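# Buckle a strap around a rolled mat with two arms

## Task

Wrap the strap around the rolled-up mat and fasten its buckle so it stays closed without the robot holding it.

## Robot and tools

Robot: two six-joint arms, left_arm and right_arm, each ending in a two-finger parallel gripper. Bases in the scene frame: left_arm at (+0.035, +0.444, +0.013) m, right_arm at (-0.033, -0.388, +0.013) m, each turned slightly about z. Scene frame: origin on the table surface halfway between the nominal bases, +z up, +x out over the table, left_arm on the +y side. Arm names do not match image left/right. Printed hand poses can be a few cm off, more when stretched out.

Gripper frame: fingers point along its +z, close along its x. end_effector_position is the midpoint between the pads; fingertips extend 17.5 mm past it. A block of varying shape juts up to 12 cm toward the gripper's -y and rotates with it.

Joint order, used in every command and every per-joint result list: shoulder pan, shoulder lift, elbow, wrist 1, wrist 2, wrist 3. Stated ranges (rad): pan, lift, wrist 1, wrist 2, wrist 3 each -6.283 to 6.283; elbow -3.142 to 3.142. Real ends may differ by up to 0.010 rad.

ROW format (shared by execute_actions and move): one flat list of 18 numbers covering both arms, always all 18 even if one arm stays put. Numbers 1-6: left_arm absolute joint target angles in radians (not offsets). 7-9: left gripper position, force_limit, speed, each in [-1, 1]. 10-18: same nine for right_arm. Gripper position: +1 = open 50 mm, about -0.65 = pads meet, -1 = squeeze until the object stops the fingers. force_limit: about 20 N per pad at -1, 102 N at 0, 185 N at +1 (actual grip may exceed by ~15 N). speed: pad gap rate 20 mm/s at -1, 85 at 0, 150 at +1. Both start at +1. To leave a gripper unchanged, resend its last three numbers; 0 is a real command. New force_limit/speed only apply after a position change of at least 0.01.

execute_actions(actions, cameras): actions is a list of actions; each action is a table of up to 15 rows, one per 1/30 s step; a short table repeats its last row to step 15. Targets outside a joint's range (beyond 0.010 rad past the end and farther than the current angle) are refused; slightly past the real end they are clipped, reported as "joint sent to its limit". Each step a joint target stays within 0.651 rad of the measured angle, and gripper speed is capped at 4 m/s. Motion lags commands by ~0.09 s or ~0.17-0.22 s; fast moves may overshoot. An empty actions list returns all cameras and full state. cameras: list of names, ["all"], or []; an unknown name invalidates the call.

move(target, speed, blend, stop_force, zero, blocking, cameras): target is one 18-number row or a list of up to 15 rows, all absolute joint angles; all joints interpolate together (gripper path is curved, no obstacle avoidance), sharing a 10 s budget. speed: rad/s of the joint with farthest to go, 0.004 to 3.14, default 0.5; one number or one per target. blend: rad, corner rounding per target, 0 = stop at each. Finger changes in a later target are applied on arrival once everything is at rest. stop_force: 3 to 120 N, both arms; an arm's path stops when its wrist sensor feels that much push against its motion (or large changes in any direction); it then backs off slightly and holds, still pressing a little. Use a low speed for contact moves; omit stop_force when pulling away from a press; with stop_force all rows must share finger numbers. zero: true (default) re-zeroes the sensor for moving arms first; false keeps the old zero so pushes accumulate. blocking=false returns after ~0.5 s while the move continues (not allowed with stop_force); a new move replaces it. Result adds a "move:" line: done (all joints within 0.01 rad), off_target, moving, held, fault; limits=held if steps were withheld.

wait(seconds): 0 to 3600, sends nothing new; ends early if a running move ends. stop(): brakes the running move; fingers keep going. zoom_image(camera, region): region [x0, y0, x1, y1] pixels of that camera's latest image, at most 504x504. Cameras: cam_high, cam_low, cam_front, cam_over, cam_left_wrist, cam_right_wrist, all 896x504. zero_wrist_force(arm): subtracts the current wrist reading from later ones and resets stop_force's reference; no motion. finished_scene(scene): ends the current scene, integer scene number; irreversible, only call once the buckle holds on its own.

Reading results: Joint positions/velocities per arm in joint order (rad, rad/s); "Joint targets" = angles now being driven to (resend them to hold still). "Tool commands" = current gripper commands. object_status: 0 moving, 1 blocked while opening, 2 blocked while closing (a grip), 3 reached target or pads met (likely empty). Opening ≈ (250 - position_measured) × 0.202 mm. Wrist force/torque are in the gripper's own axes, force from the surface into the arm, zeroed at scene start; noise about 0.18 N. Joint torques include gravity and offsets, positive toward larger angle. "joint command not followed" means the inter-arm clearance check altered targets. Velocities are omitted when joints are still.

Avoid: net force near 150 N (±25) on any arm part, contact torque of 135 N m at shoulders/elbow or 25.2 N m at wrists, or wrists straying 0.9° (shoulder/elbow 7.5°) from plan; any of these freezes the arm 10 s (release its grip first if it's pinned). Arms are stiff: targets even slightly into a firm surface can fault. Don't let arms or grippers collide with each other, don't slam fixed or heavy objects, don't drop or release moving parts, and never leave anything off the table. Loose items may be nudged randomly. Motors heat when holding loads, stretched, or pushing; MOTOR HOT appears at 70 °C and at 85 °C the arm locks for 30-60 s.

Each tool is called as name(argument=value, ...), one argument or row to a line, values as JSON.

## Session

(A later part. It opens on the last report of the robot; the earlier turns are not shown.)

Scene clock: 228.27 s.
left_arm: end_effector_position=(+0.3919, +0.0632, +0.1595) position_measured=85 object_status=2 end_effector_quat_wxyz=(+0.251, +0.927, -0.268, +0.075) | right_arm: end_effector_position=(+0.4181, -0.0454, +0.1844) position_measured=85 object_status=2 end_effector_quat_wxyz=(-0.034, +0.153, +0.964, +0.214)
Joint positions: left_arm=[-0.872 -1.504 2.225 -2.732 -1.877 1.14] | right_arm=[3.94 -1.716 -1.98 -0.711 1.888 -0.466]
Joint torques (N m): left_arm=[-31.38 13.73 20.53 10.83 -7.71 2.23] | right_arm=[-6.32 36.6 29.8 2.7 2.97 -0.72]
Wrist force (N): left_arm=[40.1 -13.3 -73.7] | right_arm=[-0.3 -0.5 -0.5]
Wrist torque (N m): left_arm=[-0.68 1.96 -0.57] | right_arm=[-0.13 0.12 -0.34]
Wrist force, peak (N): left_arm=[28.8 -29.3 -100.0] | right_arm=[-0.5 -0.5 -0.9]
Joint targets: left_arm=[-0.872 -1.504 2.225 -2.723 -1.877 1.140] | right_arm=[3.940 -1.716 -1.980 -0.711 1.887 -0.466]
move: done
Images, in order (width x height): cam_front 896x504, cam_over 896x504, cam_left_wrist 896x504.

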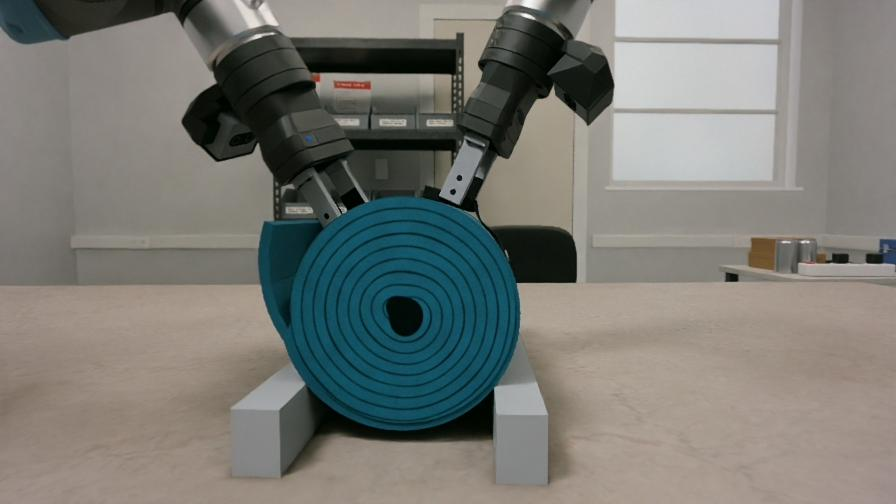

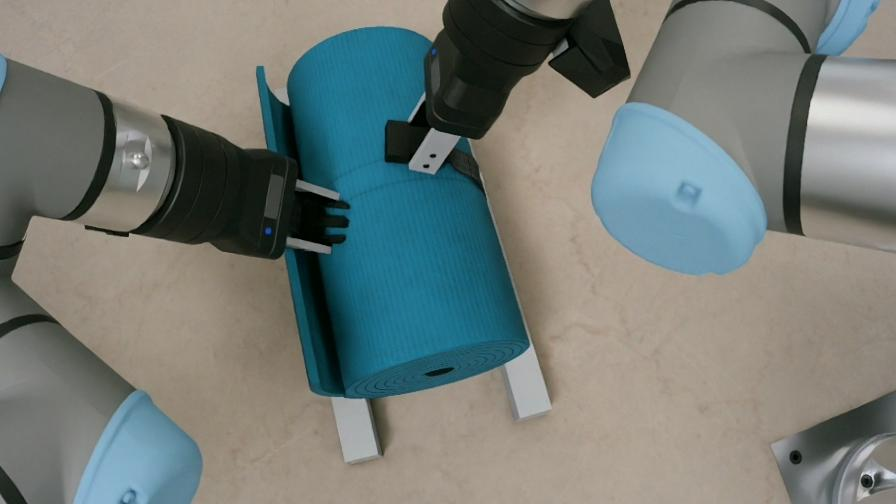

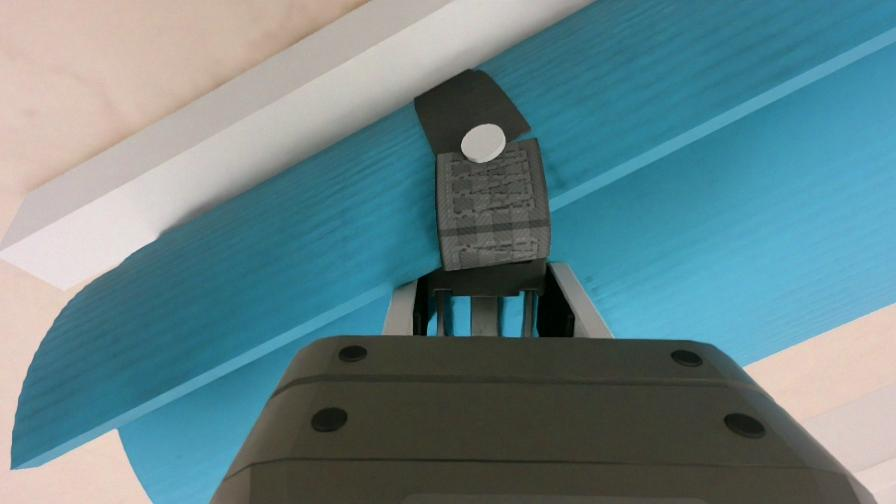

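move(
  target=[
    [-0.8464,-1.4789,2.1465,-2.6627,-1.8875,0.665,-1,-0.5,-1,3.940,-1.716,-1.980,-0.711,1.8875,-0.4656,0.9,-0.5,-1],
    [-0.8464,-1.4789,2.1465,-2.6627,-1.8875,0.665,-1,-0.5,-1,3.8115,-1.889,-2.282,0.3056,2.1855,-0.3157,0.9,-0.5,-1],
    [-0.8464,-1.4789,2.1465,-2.6627,-1.8875,0.665,-1,-0.5,-1,3.8115,-1.889,-2.282,0.3056,2.1855,-0.3157,0.9,-0.5,-1],
  ],
  speed=0.3,
  cameras=["all"],
)

Scene clock: 288.33 s.
left_arm: end_effector_position=(+0.4123, +0.0546, +0.1723) position_measured=85 object_status=2 end_effector_quat_wxyz=(+0.259, +0.965, -0.030, +0.008) | right_arm: end_effector_position=(+0.4199, -0.0446, +0.1832) position_measured=18 object_status=3 end_effector_quat_wxyz=(-0.032, +0.155, +0.962, +0.223)
Joint positions: left_arm=[-0.846 -1.479 2.147 -2.663 -1.888 0.665] | right_arm=[3.934 -1.72 -1.99 -0.679 1.898 -0.461]
Joint torques (N m): left_arm=[-7.45 -34.27 -13.77 -6.05 0.99 -2.38] | right_arm=[-0.67 27.39 20.2 2.81 0.73 0.19]
Wrist force (N): left_arm=[-1.2 -1.8 0.3] | right_arm=[4.8 4.0 -17.1]
Wrist torque (N m): left_arm=[-0.22 0.21 -0.16] | right_arm=[0.00 -0.19 -0.35]
Wrist force, peak (N): left_arm=[-31.2 28.0 -90.8] | right_arm=[43.1 -47.4 -125.7]
Joint targets: left_arm=[-0.846 -1.479 2.147 -2.663 -1.887 0.665] | right_arm=[3.934 -1.720 -1.990 -0.680 1.898 -0.461]
Tool commands: left_gripper/position=-1.0 left_gripper/force_limit=-0.5 left_gripper/speed=-1.0 right_gripper/position=+0.898039 right_gripper/force_limit=-0.498039 right_gripper/speed=-1.0
FORCE FAULT: contact force on the right arm reached its limit, and that arm stopped. The contact can be on any part of that arm, not only on its tool. That arm's remaining commands of this call were not run. That arm is still stopped at the end of this call. That arm stays stopped for about 10 more seconds. Until then a move that you send moves the other arm only, and its call returns only when the move has ended. Once the stop has ended, the next robot result says so. If the stop ends while you think or write, that arm runs what you send next. While its stop runs, that arm takes no new command, but its gripper still runs the gripper command that each later call begins with. Until it ends, the stop uses up actions while you think or wait. An arm that is not stopped still takes commands.
move: fault (right_arm); path passed 1 of 3 targets; right_arm: the wrist 1 is farthest, 0.985 rad from its target

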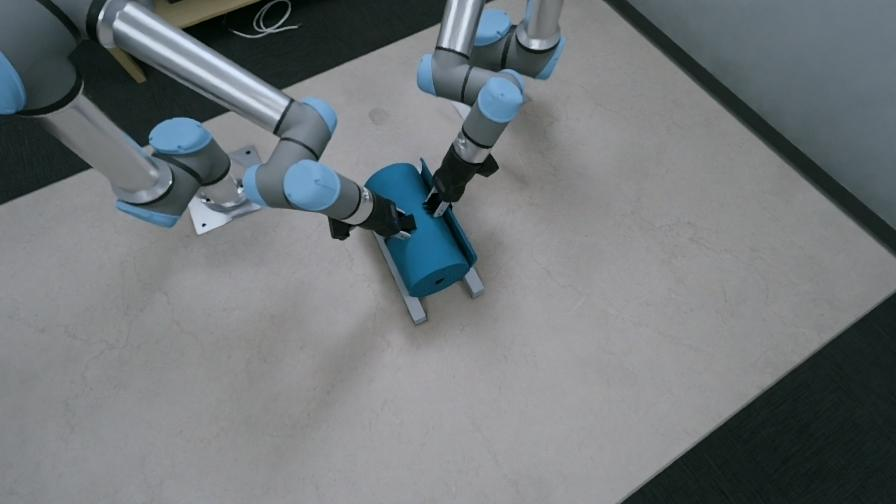

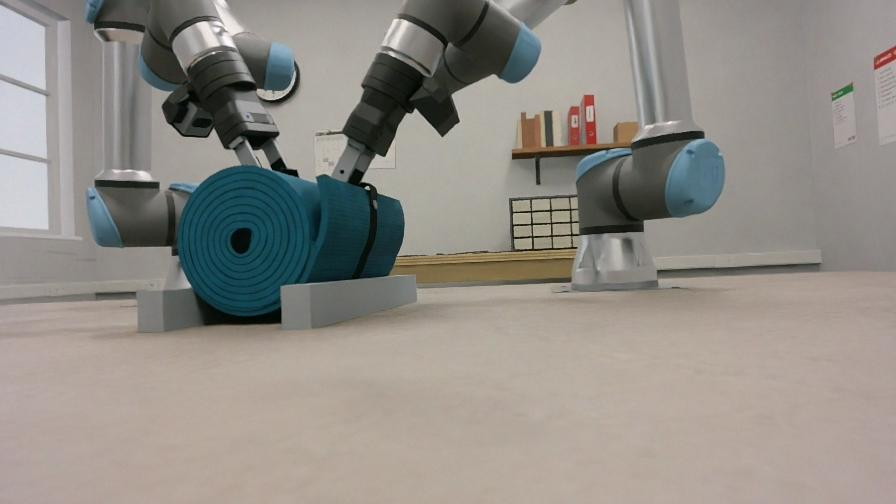

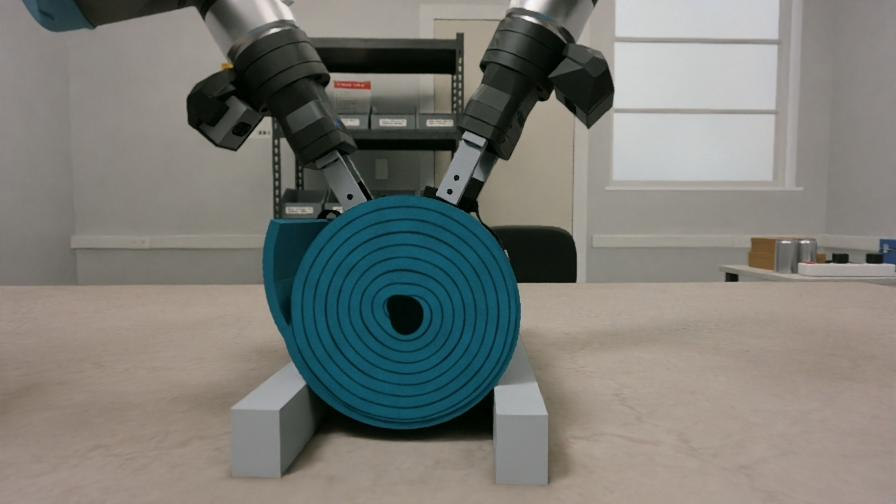

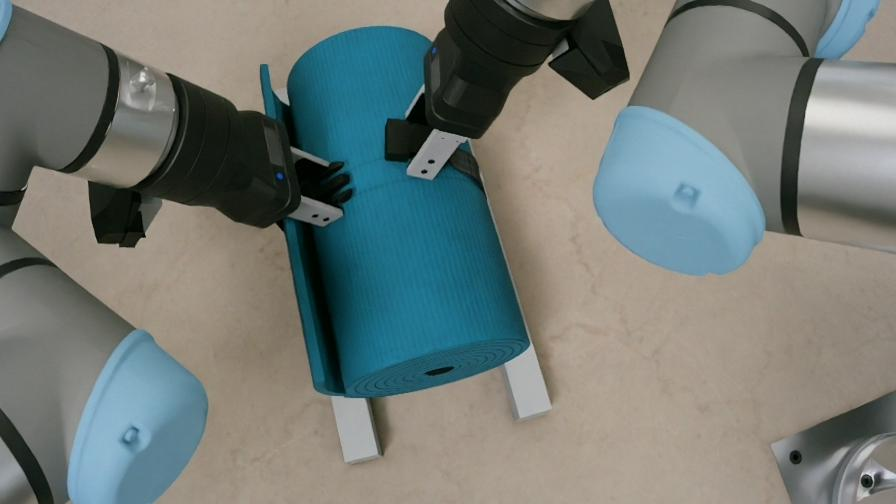

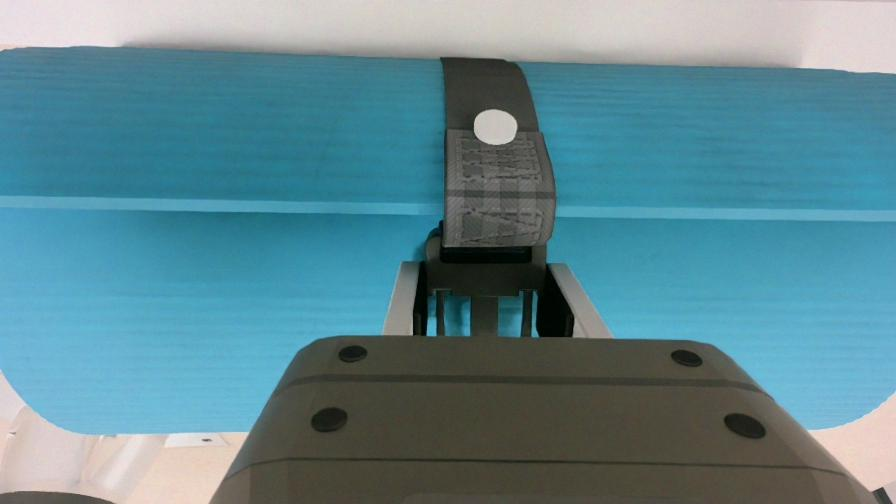

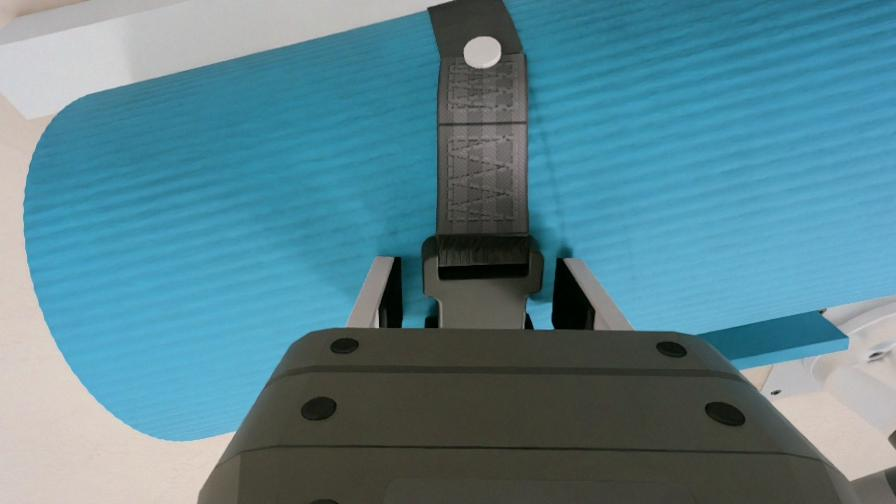

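wait(
  seconds=0.5,
)

move(
  target=[
    [-0.8464,-1.4789,2.1465,-2.6627,-1.8875,0.665,-1,-0.5,-1,3.908,-1.668,-1.935,-0.810,1.898,-0.495,0.9,-0.5,-1],
    [-0.8464,-1.4789,2.1465,-2.6627,-1.8875,0.665,-1,-0.5,-1,3.7483,-1.7818,-2.3153,0.1999,2.2323,-0.369,0.9,-0.5,-1],
  ],
  speed=0.4,
  cameras=["cam_over","cam_front","cam_low","cam_right_wrist"],
)

Scene clock: 309.67 s.
left_arm: end_effector_position=(+0.4123, +0.0546, +0.1723) position_measured=85 object_status=2 end_effector_quat_wxyz=(+0.259, +0.965, -0.030, +0.008) | right_arm: end_effector_position=(+0.4199, -0.0446, +0.1832) position_measured=18 object_status=3 end_effector_quat_wxyz=(-0.032, +0.155, +0.962, +0.223)
Joint positions: left_arm=[-0.846 -1.479 2.147 -2.663 -1.887 0.665] | right_arm=[3.934 -1.72 -1.99 -0.679 1.898 -0.461]
Joint torques (N m): left_arm=[-8.88 -35.05 -14.31 -6.15 1.26 -2.37] | right_arm=[-0.74 26.44 15.36 0.24 0.69 0.13]
Wrist force (N): left_arm=[-1.0 -1.7 0.5] | right_arm=[4.2 4.9 -16.7]
Wrist torque (N m): left_arm=[-0.20 0.19 -0.17] | right_arm=[0.19 -0.06 -0.35]
Wrist force, peak (N): left_arm=[-1.2 -2.0 0.5] | right_arm=[4.1 5.6 -17.3]
Joint targets: left_arm=[-0.846 -1.479 2.147 -2.663 -1.887 0.665] | right_arm=[3.934 -1.720 -1.990 -0.679 1.898 -0.461]
Tool commands: left_gripper/position=-1.0 left_gripper/force_limit=-0.5 left_gripper/speed=-1.0 right_gripper/position=+0.898039 right_gripper/force_limit=-0.498039 right_gripper/speed=-1.0
FORCE FAULT, CONTINUED: the right arm's stop, for the force fault that an earlier result reported, is over. The rest of the stop counts as 19 of the actions that you can send in this scene. During its stop the right arm's controller moved it back a little. That arm's target is now where it stood when the stop ended, not its last command. That arm accepts commands again.
wait: 0.50 s; at rest from the start

Scene clock: 313.37 s.
left_arm: end_effector_position=(+0.4123, +0.0546, +0.1723) position_measured=85 object_status=2 end_effector_quat_wxyz=(+0.259, +0.965, -0.030, +0.008) | right_arm: end_effector_position=(+0.4071, -0.0873, +0.2027) position_measured=18 object_status=3 end_effector_quat_wxyz=(+0.011, +0.156, +0.864, +0.479)
Joint positions: left_arm=[-0.846 -1.479 2.147 -2.663 -1.887 0.665] | right_arm=[3.748 -1.782 -2.315 0.2 2.232 -0.369]
Joint torques (N m): left_arm=[-7.68 -34.77 -15.36 -6.08 1.17 -2.33] | right_arm=[6.38 34.17 22.72 4.76 -1.72 -0.93]
Wrist force (N): left_arm=[-0.9 -1.8 0.2] | right_arm=[-2.1 0.4 0.1]
Wrist torque (N m): left_arm=[-0.22 0.17 -0.17] | right_arm=[0.10 0.60 -0.61]
Wrist force, peak (N): left_arm=[-1.2 -2.0 0.4] | right_arm=[4.0 5.2 -16.6]
Joint targets: left_arm=[-0.846 -1.479 2.147 -2.663 -1.887 0.665] | right_arm=[3.748 -1.782 -2.315 0.200 2.232 -0.369]
move: done
Images, in order (width x height): cam_low 896x504, cam_front 896x504, cam_over 896x504, cam_right_wrist 896x504.

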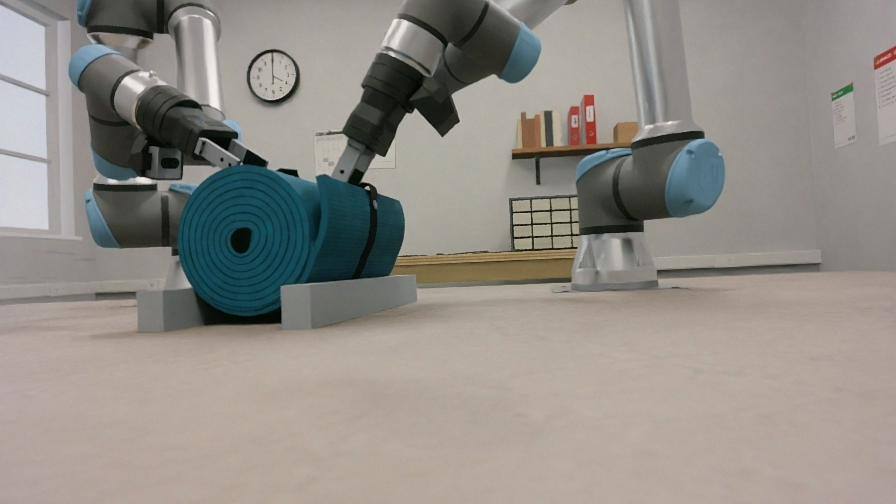

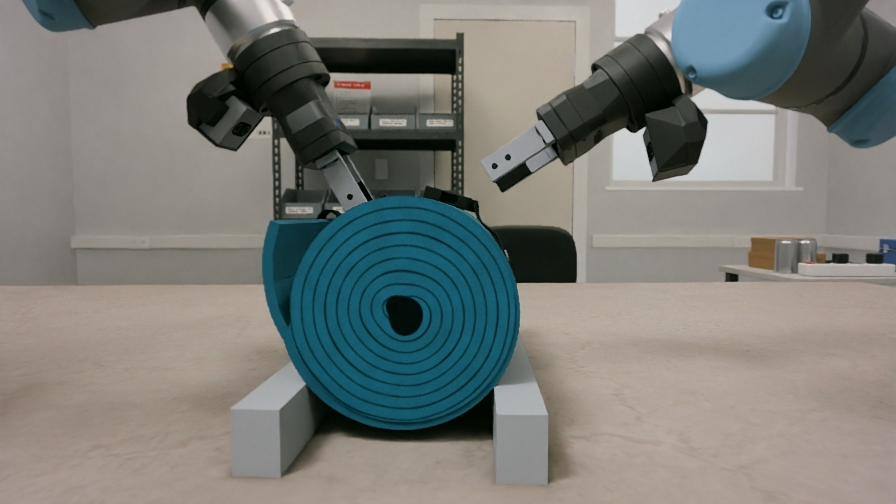

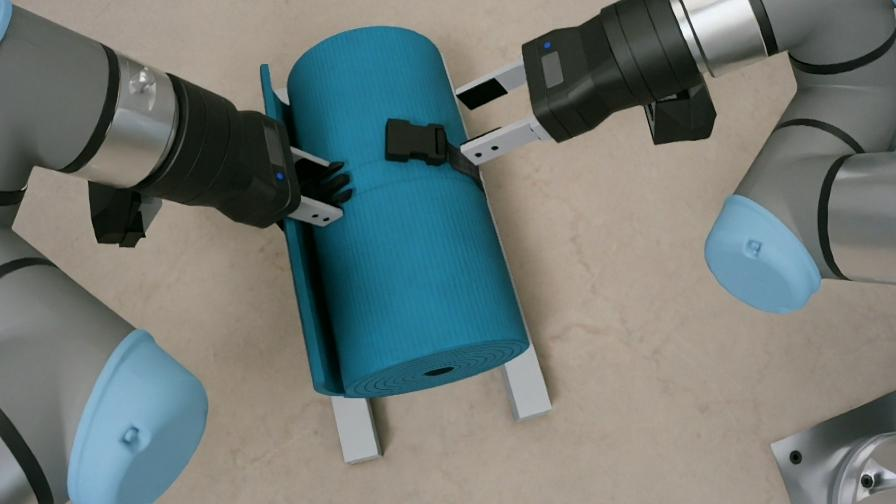

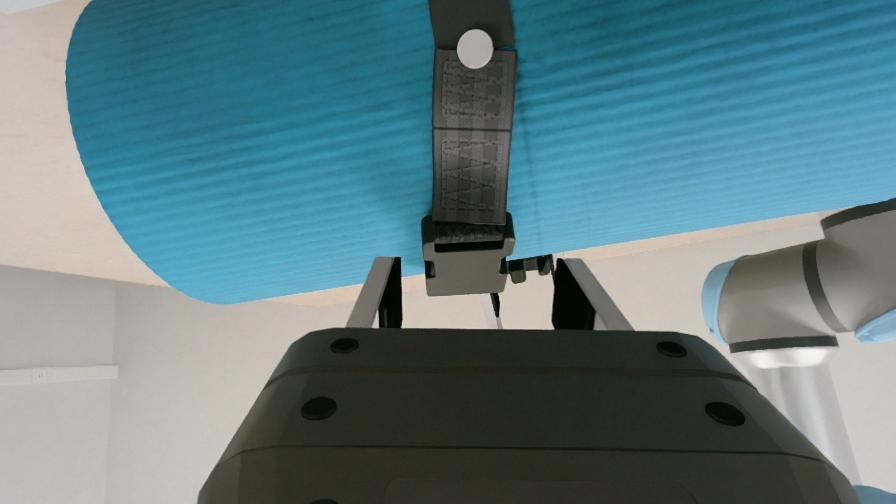

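move(
  target=[-0.8464,-1.4789,2.1465,-2.6627,-1.8875,0.665,-1,-0.5,-1,3.8017,-1.8635,-2.2895,0.2831,2.1928,-0.3236,0.9,-0.5,-1],
  speed=0.1,
  stop_force=10,
  cameras=["cam_over","cam_front","cam_right_wrist"],
)

Scene clock: 320.67 s.
left_arm: end_effector_position=(+0.4123, +0.0546, +0.1723) position_measured=85 object_status=2 end_effector_quat_wxyz=(+0.259, +0.965, -0.030, +0.008) | right_arm: end_effector_position=(+0.4130, -0.0586, +0.1839) position_measured=18 object_status=3 end_effector_quat_wxyz=(+0.011, +0.156, +0.864, +0.479)
Joint positions: left_arm=[-0.846 -1.479 2.147 -2.663 -1.887 0.665] | right_arm=[3.802 -1.864 -2.289 0.283 2.193 -0.324]
Joint torques (N m): left_arm=[-7.76 -34.49 -15 -6.21 1.01 -2.41] | right_arm=[-7.52 37.71 4.38 3.17 3.53 -0.87]
Wrist force (N): left_arm=[-1.1 -1.7 0.3] | right_arm=[-1.9 0.2 0.2]
Wrist torque (N m): left_arm=[-0.21 0.19 -0.17] | right_arm=[0.06 0.56 -0.63]
Wrist force, peak (N): left_arm=[-1.2 -1.9 0.5] | right_arm=[-2.2 0.4 -0.2]
Joint targets: left_arm=[-0.846 -1.479 2.147 -2.663 -1.887 0.665] | right_arm=[3.802 -1.863 -2.289 0.283 2.193 -0.324]
move: done
Images, in order (width x height): cam_front 896x504, cam_over 896x504, cam_right_wrist 896x504.

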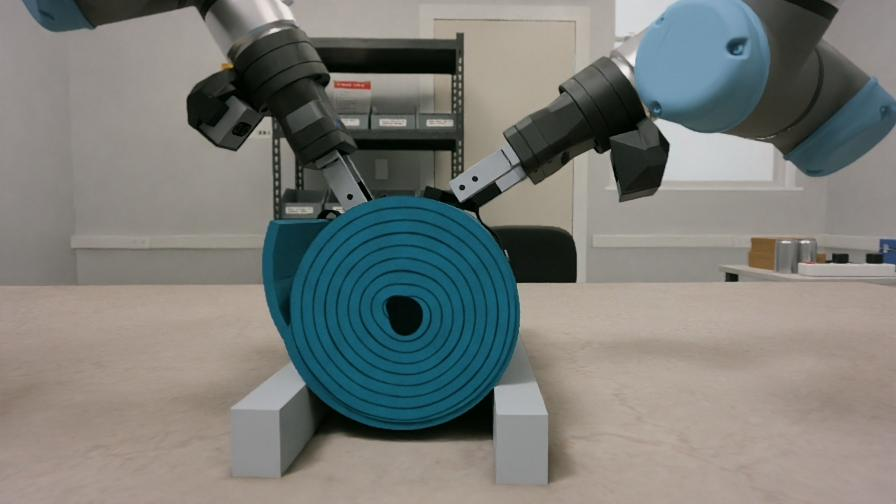

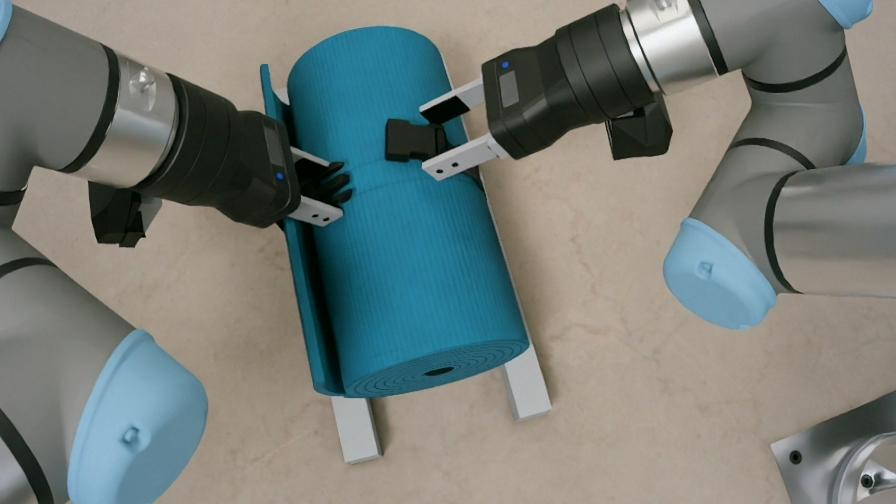

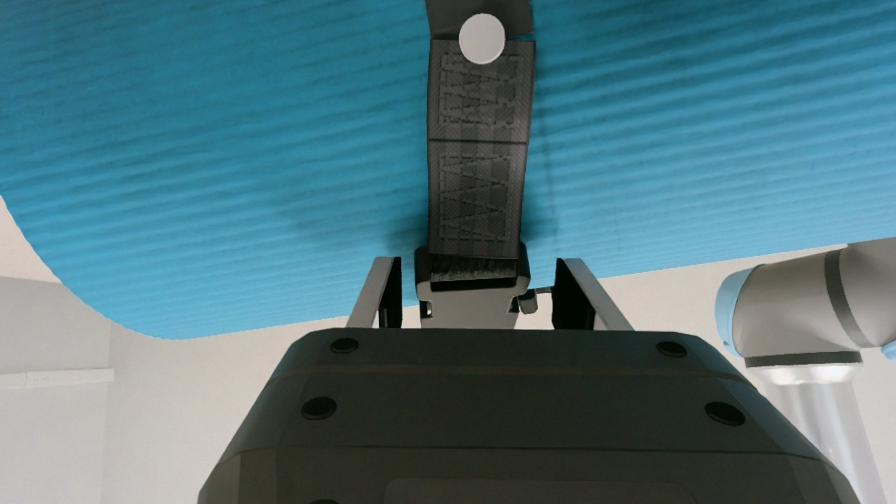

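move(
  target=[
    [-0.8464,-1.4789,2.1465,-2.6627,-1.8875,0.665,-1,-0.5,-1,3.8017,-1.8635,-2.2895,0.2831,2.1928,-0.3236,-1,-0.3,-1],
    [-0.8464,-1.4789,2.1465,-2.6627,-1.8875,0.665,-1,-0.5,-1,3.778,-1.859,-2.2756,0.1862,2.3184,-0.6178,-1,-0.3,-1],
  ],
  speed=0.15,
  cameras=["cam_over","cam_front","cam_low","cam_left_wrist","cam_right_wrist"],
)

zoom_image(
  camera="cam_front",
  region=[300, 130, 540, 270],
)

zoom_image(
  camera="cam_over",
  region=[270, 90, 520, 260],
)

Scene clock: 344.40 s.
left_arm: end_effector_position=(+0.4123, +0.0546, +0.1723) position_measured=85 object_status=2 end_effector_quat_wxyz=(+0.259, +0.965, -0.030, +0.008) | right_arm: end_effector_position=(+0.3936, -0.0569, +0.1860) position_measured=87 object_status=2 end_effector_quat_wxyz=(+0.015, +0.027, +0.874, +0.485) end_effector_velocity=(+0.001, +0.000, +0.001) end_effector_angular_velocity=(+0.000, -0.001, -0.004)
Joint positions: left_arm=[-0.846 -1.479 2.147 -2.663 -1.887 0.665] | right_arm=[3.778 -1.859 -2.276 0.186 2.319 -0.618]
Joint velocities: left_arm=[within noise] | right_arm=[0.001 0.001 0.001 0.003 -0.004 0.005]
Joint torques (N m): left_arm=[-7.15 -34.49 -15.45 -5.96 0.92 -2.22] | right_arm=[2.64 35.56 18.69 4.79 -1.64 1.53]
Wrist force (N): left_arm=[-1.3 -1.9 0.5] | right_arm=[-2.3 0.1 0.3]
Wrist torque (N m): left_arm=[-0.23 0.23 -0.17] | right_arm=[0.09 0.60 -0.56]
Wrist force, peak (N): left_arm=[-1.3 -1.9 0.5] | right_arm=[-2.6 1.8 -1.0]
Joint targets: left_arm=[-0.846 -1.479 2.147 -2.663 -1.887 0.665] | right_arm=[3.778 -1.859 -2.276 0.186 2.318 -0.618]
move: done
Images, in order (width x height): cam_low 896x504, cam_front 896x504, cam_over 896x504, cam_left_wrist 896x504, cam_right_wrist 896x504.

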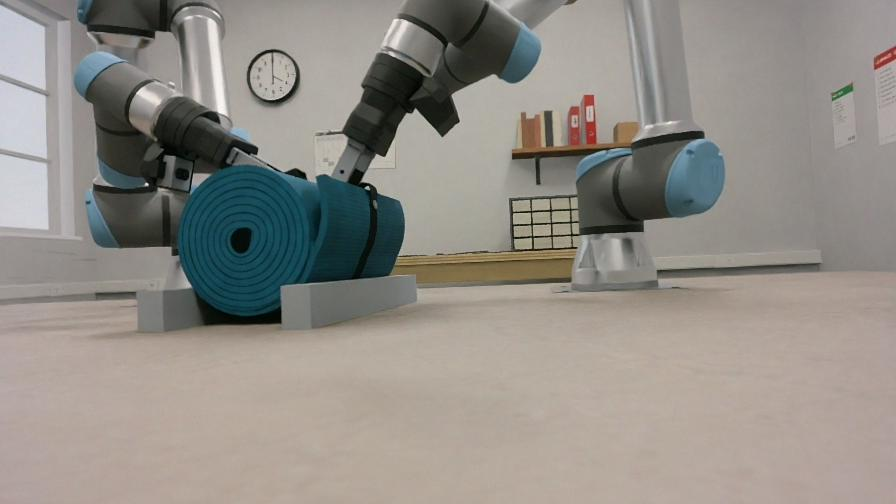

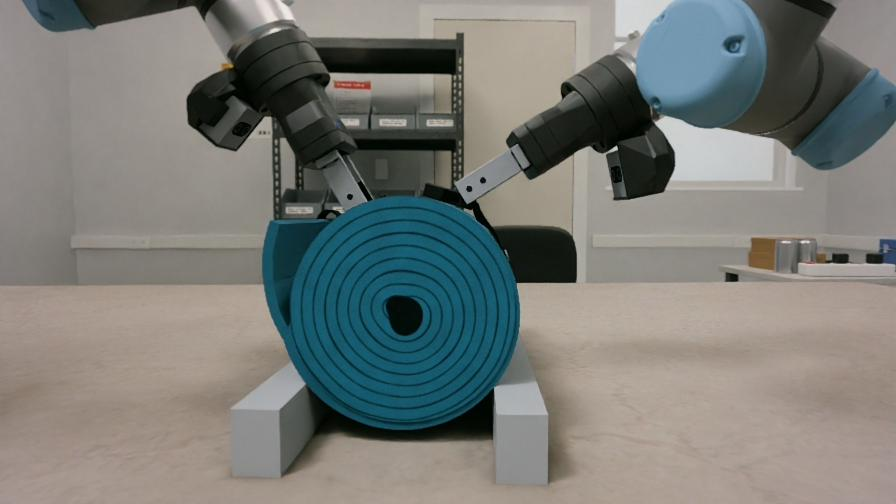

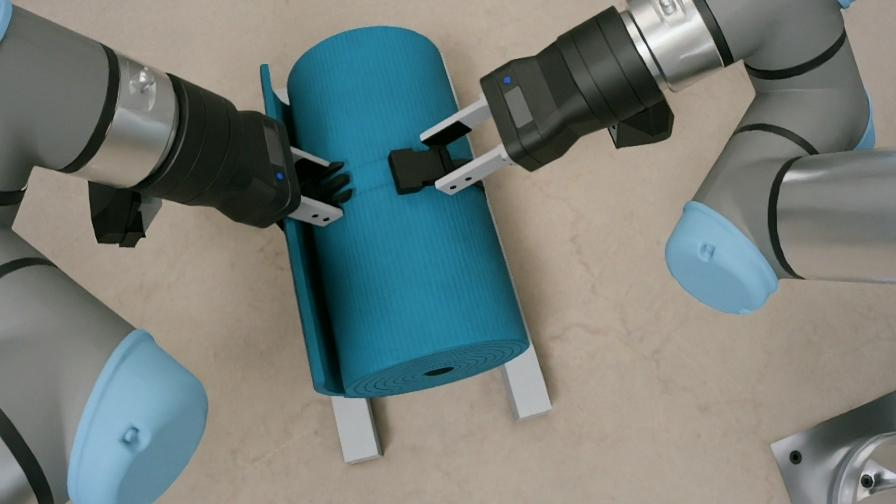

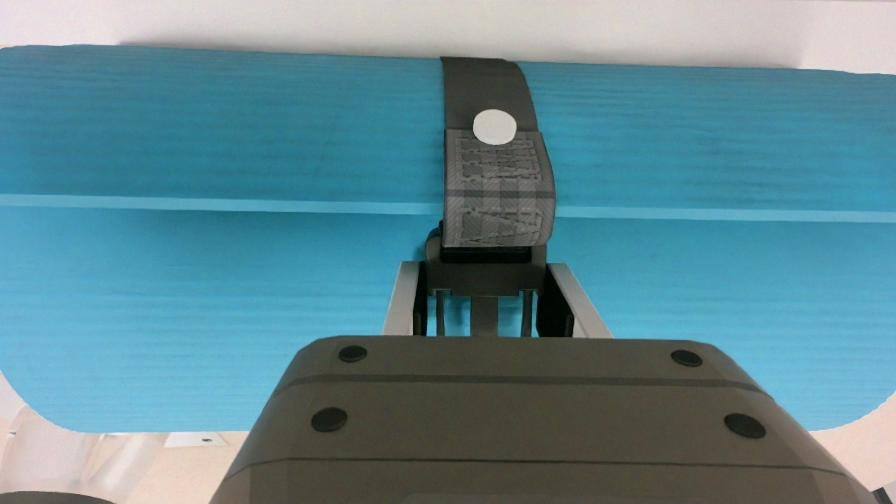

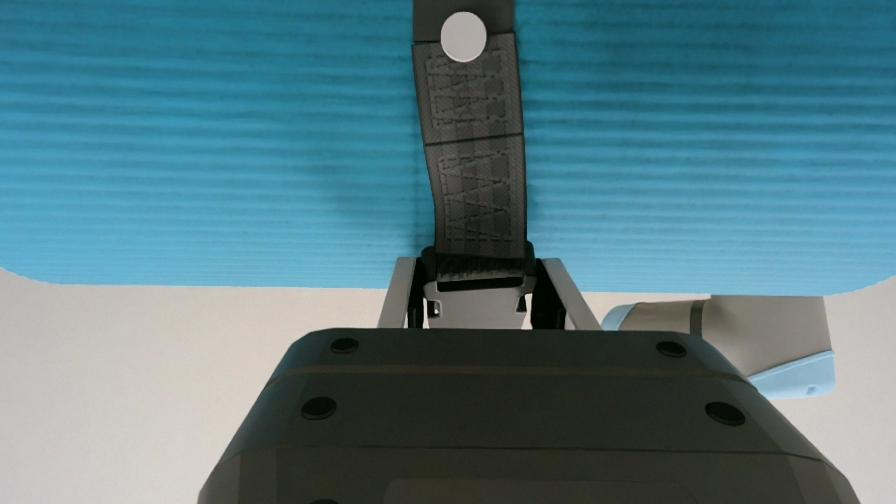

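Scaled by 2.100.

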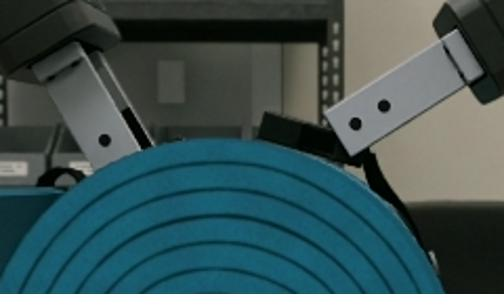

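Scaled by 2.016.

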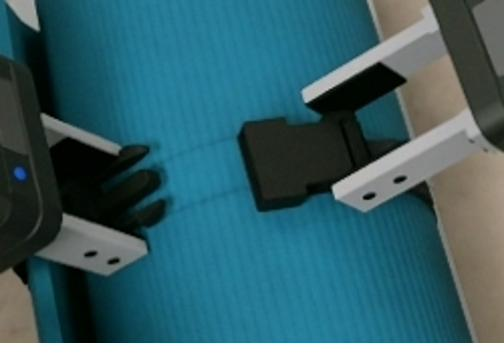

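move(
  target=[-1.0266,-1.4111,1.7778,-1.9375,-1.5708,0.553,-1,-0.5,-1,3.8923,-1.6673,-2.1608,-0.3846,2.0414,-0.6931,-1,-0.3,-1],
  speed=0.15,
  stop_force=30,
  cameras=["cam_over","cam_front","cam_low","cam_left_wrist","cam_right_wrist"],
)

zoom_image(
  camera="cam_front",
  region=[300, 130, 540, 270],
)

zoom_image(
  camera="cam_over",
  region=[270, 90, 520, 260],
)

Scene clock: 395.13 s.
left_arm: end_effector_position=(+0.4133, +0.0501, +0.1711) position_measured=85 object_status=2 end_effector_quat_wxyz=(+0.232, +0.972, -0.026, +0.003) | right_arm: end_effector_position=(+0.3937, -0.0529, +0.1947) position_measured=87 object_status=2 end_effector_quat_wxyz=(+0.010, +0.029, +0.944, +0.330)
Joint positions: left_arm=[-0.865 -1.472 2.108 -2.586 -1.854 0.653] | right_arm=[3.892 -1.667 -2.161 -0.385 2.041 -0.693]
Joint torques (N m): left_arm=[-12.95 -25.66 -24.73 -7.05 -1.91 1.9] | right_arm=[-6.26 15.51 11.81 4.6 4.05 0.99]
Wrist force (N): left_arm=[-8.5 -17.0 -28.7] | right_arm=[-2.6 -1.8 1.0]
Wrist torque (N m): left_arm=[-0.42 -0.48 0.27] | right_arm=[0.04 0.41 -0.36]
Wrist force, peak (N): left_arm=[-11.5 -21.3 -36.4] | right_arm=[1.4 8.4 -16.2]
Joint targets: left_arm=[-0.865 -1.472 2.108 -2.586 -1.854 0.653] | right_arm=[3.892 -1.667 -2.161 -0.385 2.041 -0.693]
move: contact (left_arm); left_arm: the wrist 1 is farthest, 0.648 rad from its target
Images, in order (width x height): cam_low 896x504, cam_front 896x504, cam_over 896x504, cam_left_wrist 896x504, cam_right_wrist 896x504.

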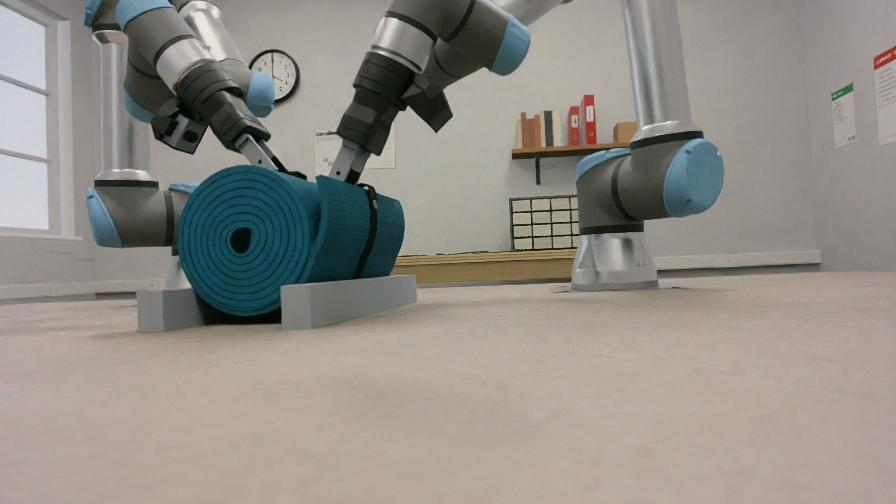

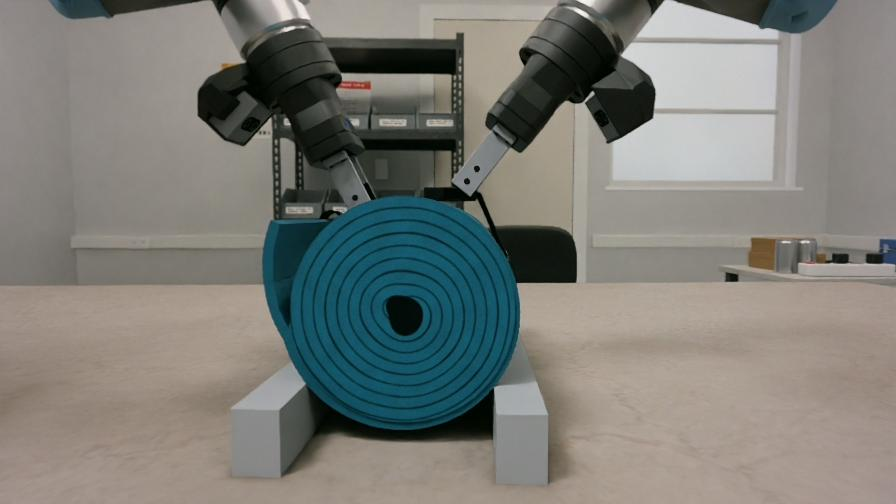

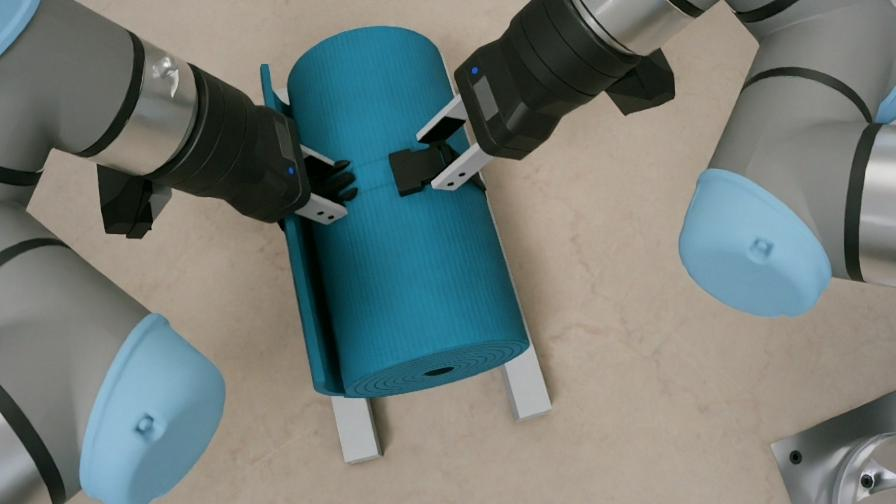

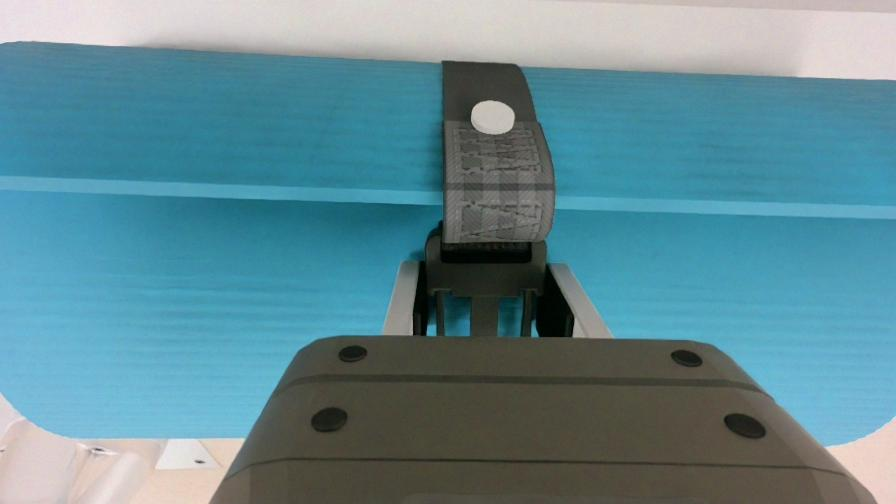

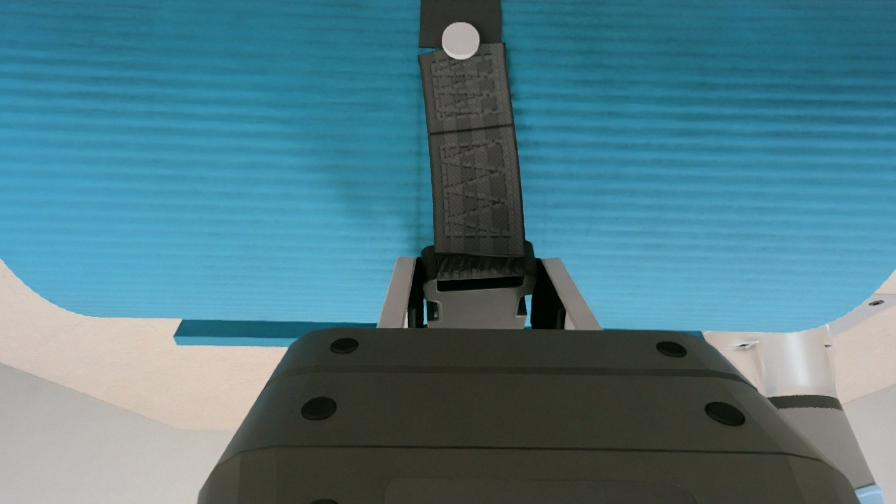

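Scaled by 2.100.

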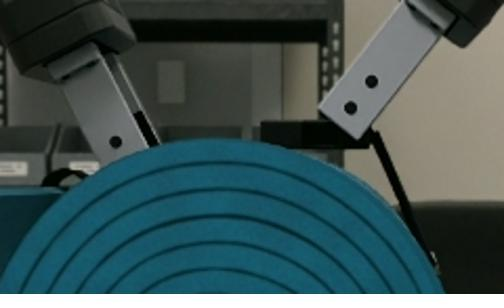

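Scaled by 2.016.

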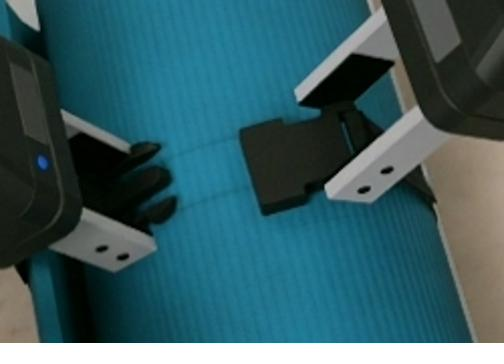

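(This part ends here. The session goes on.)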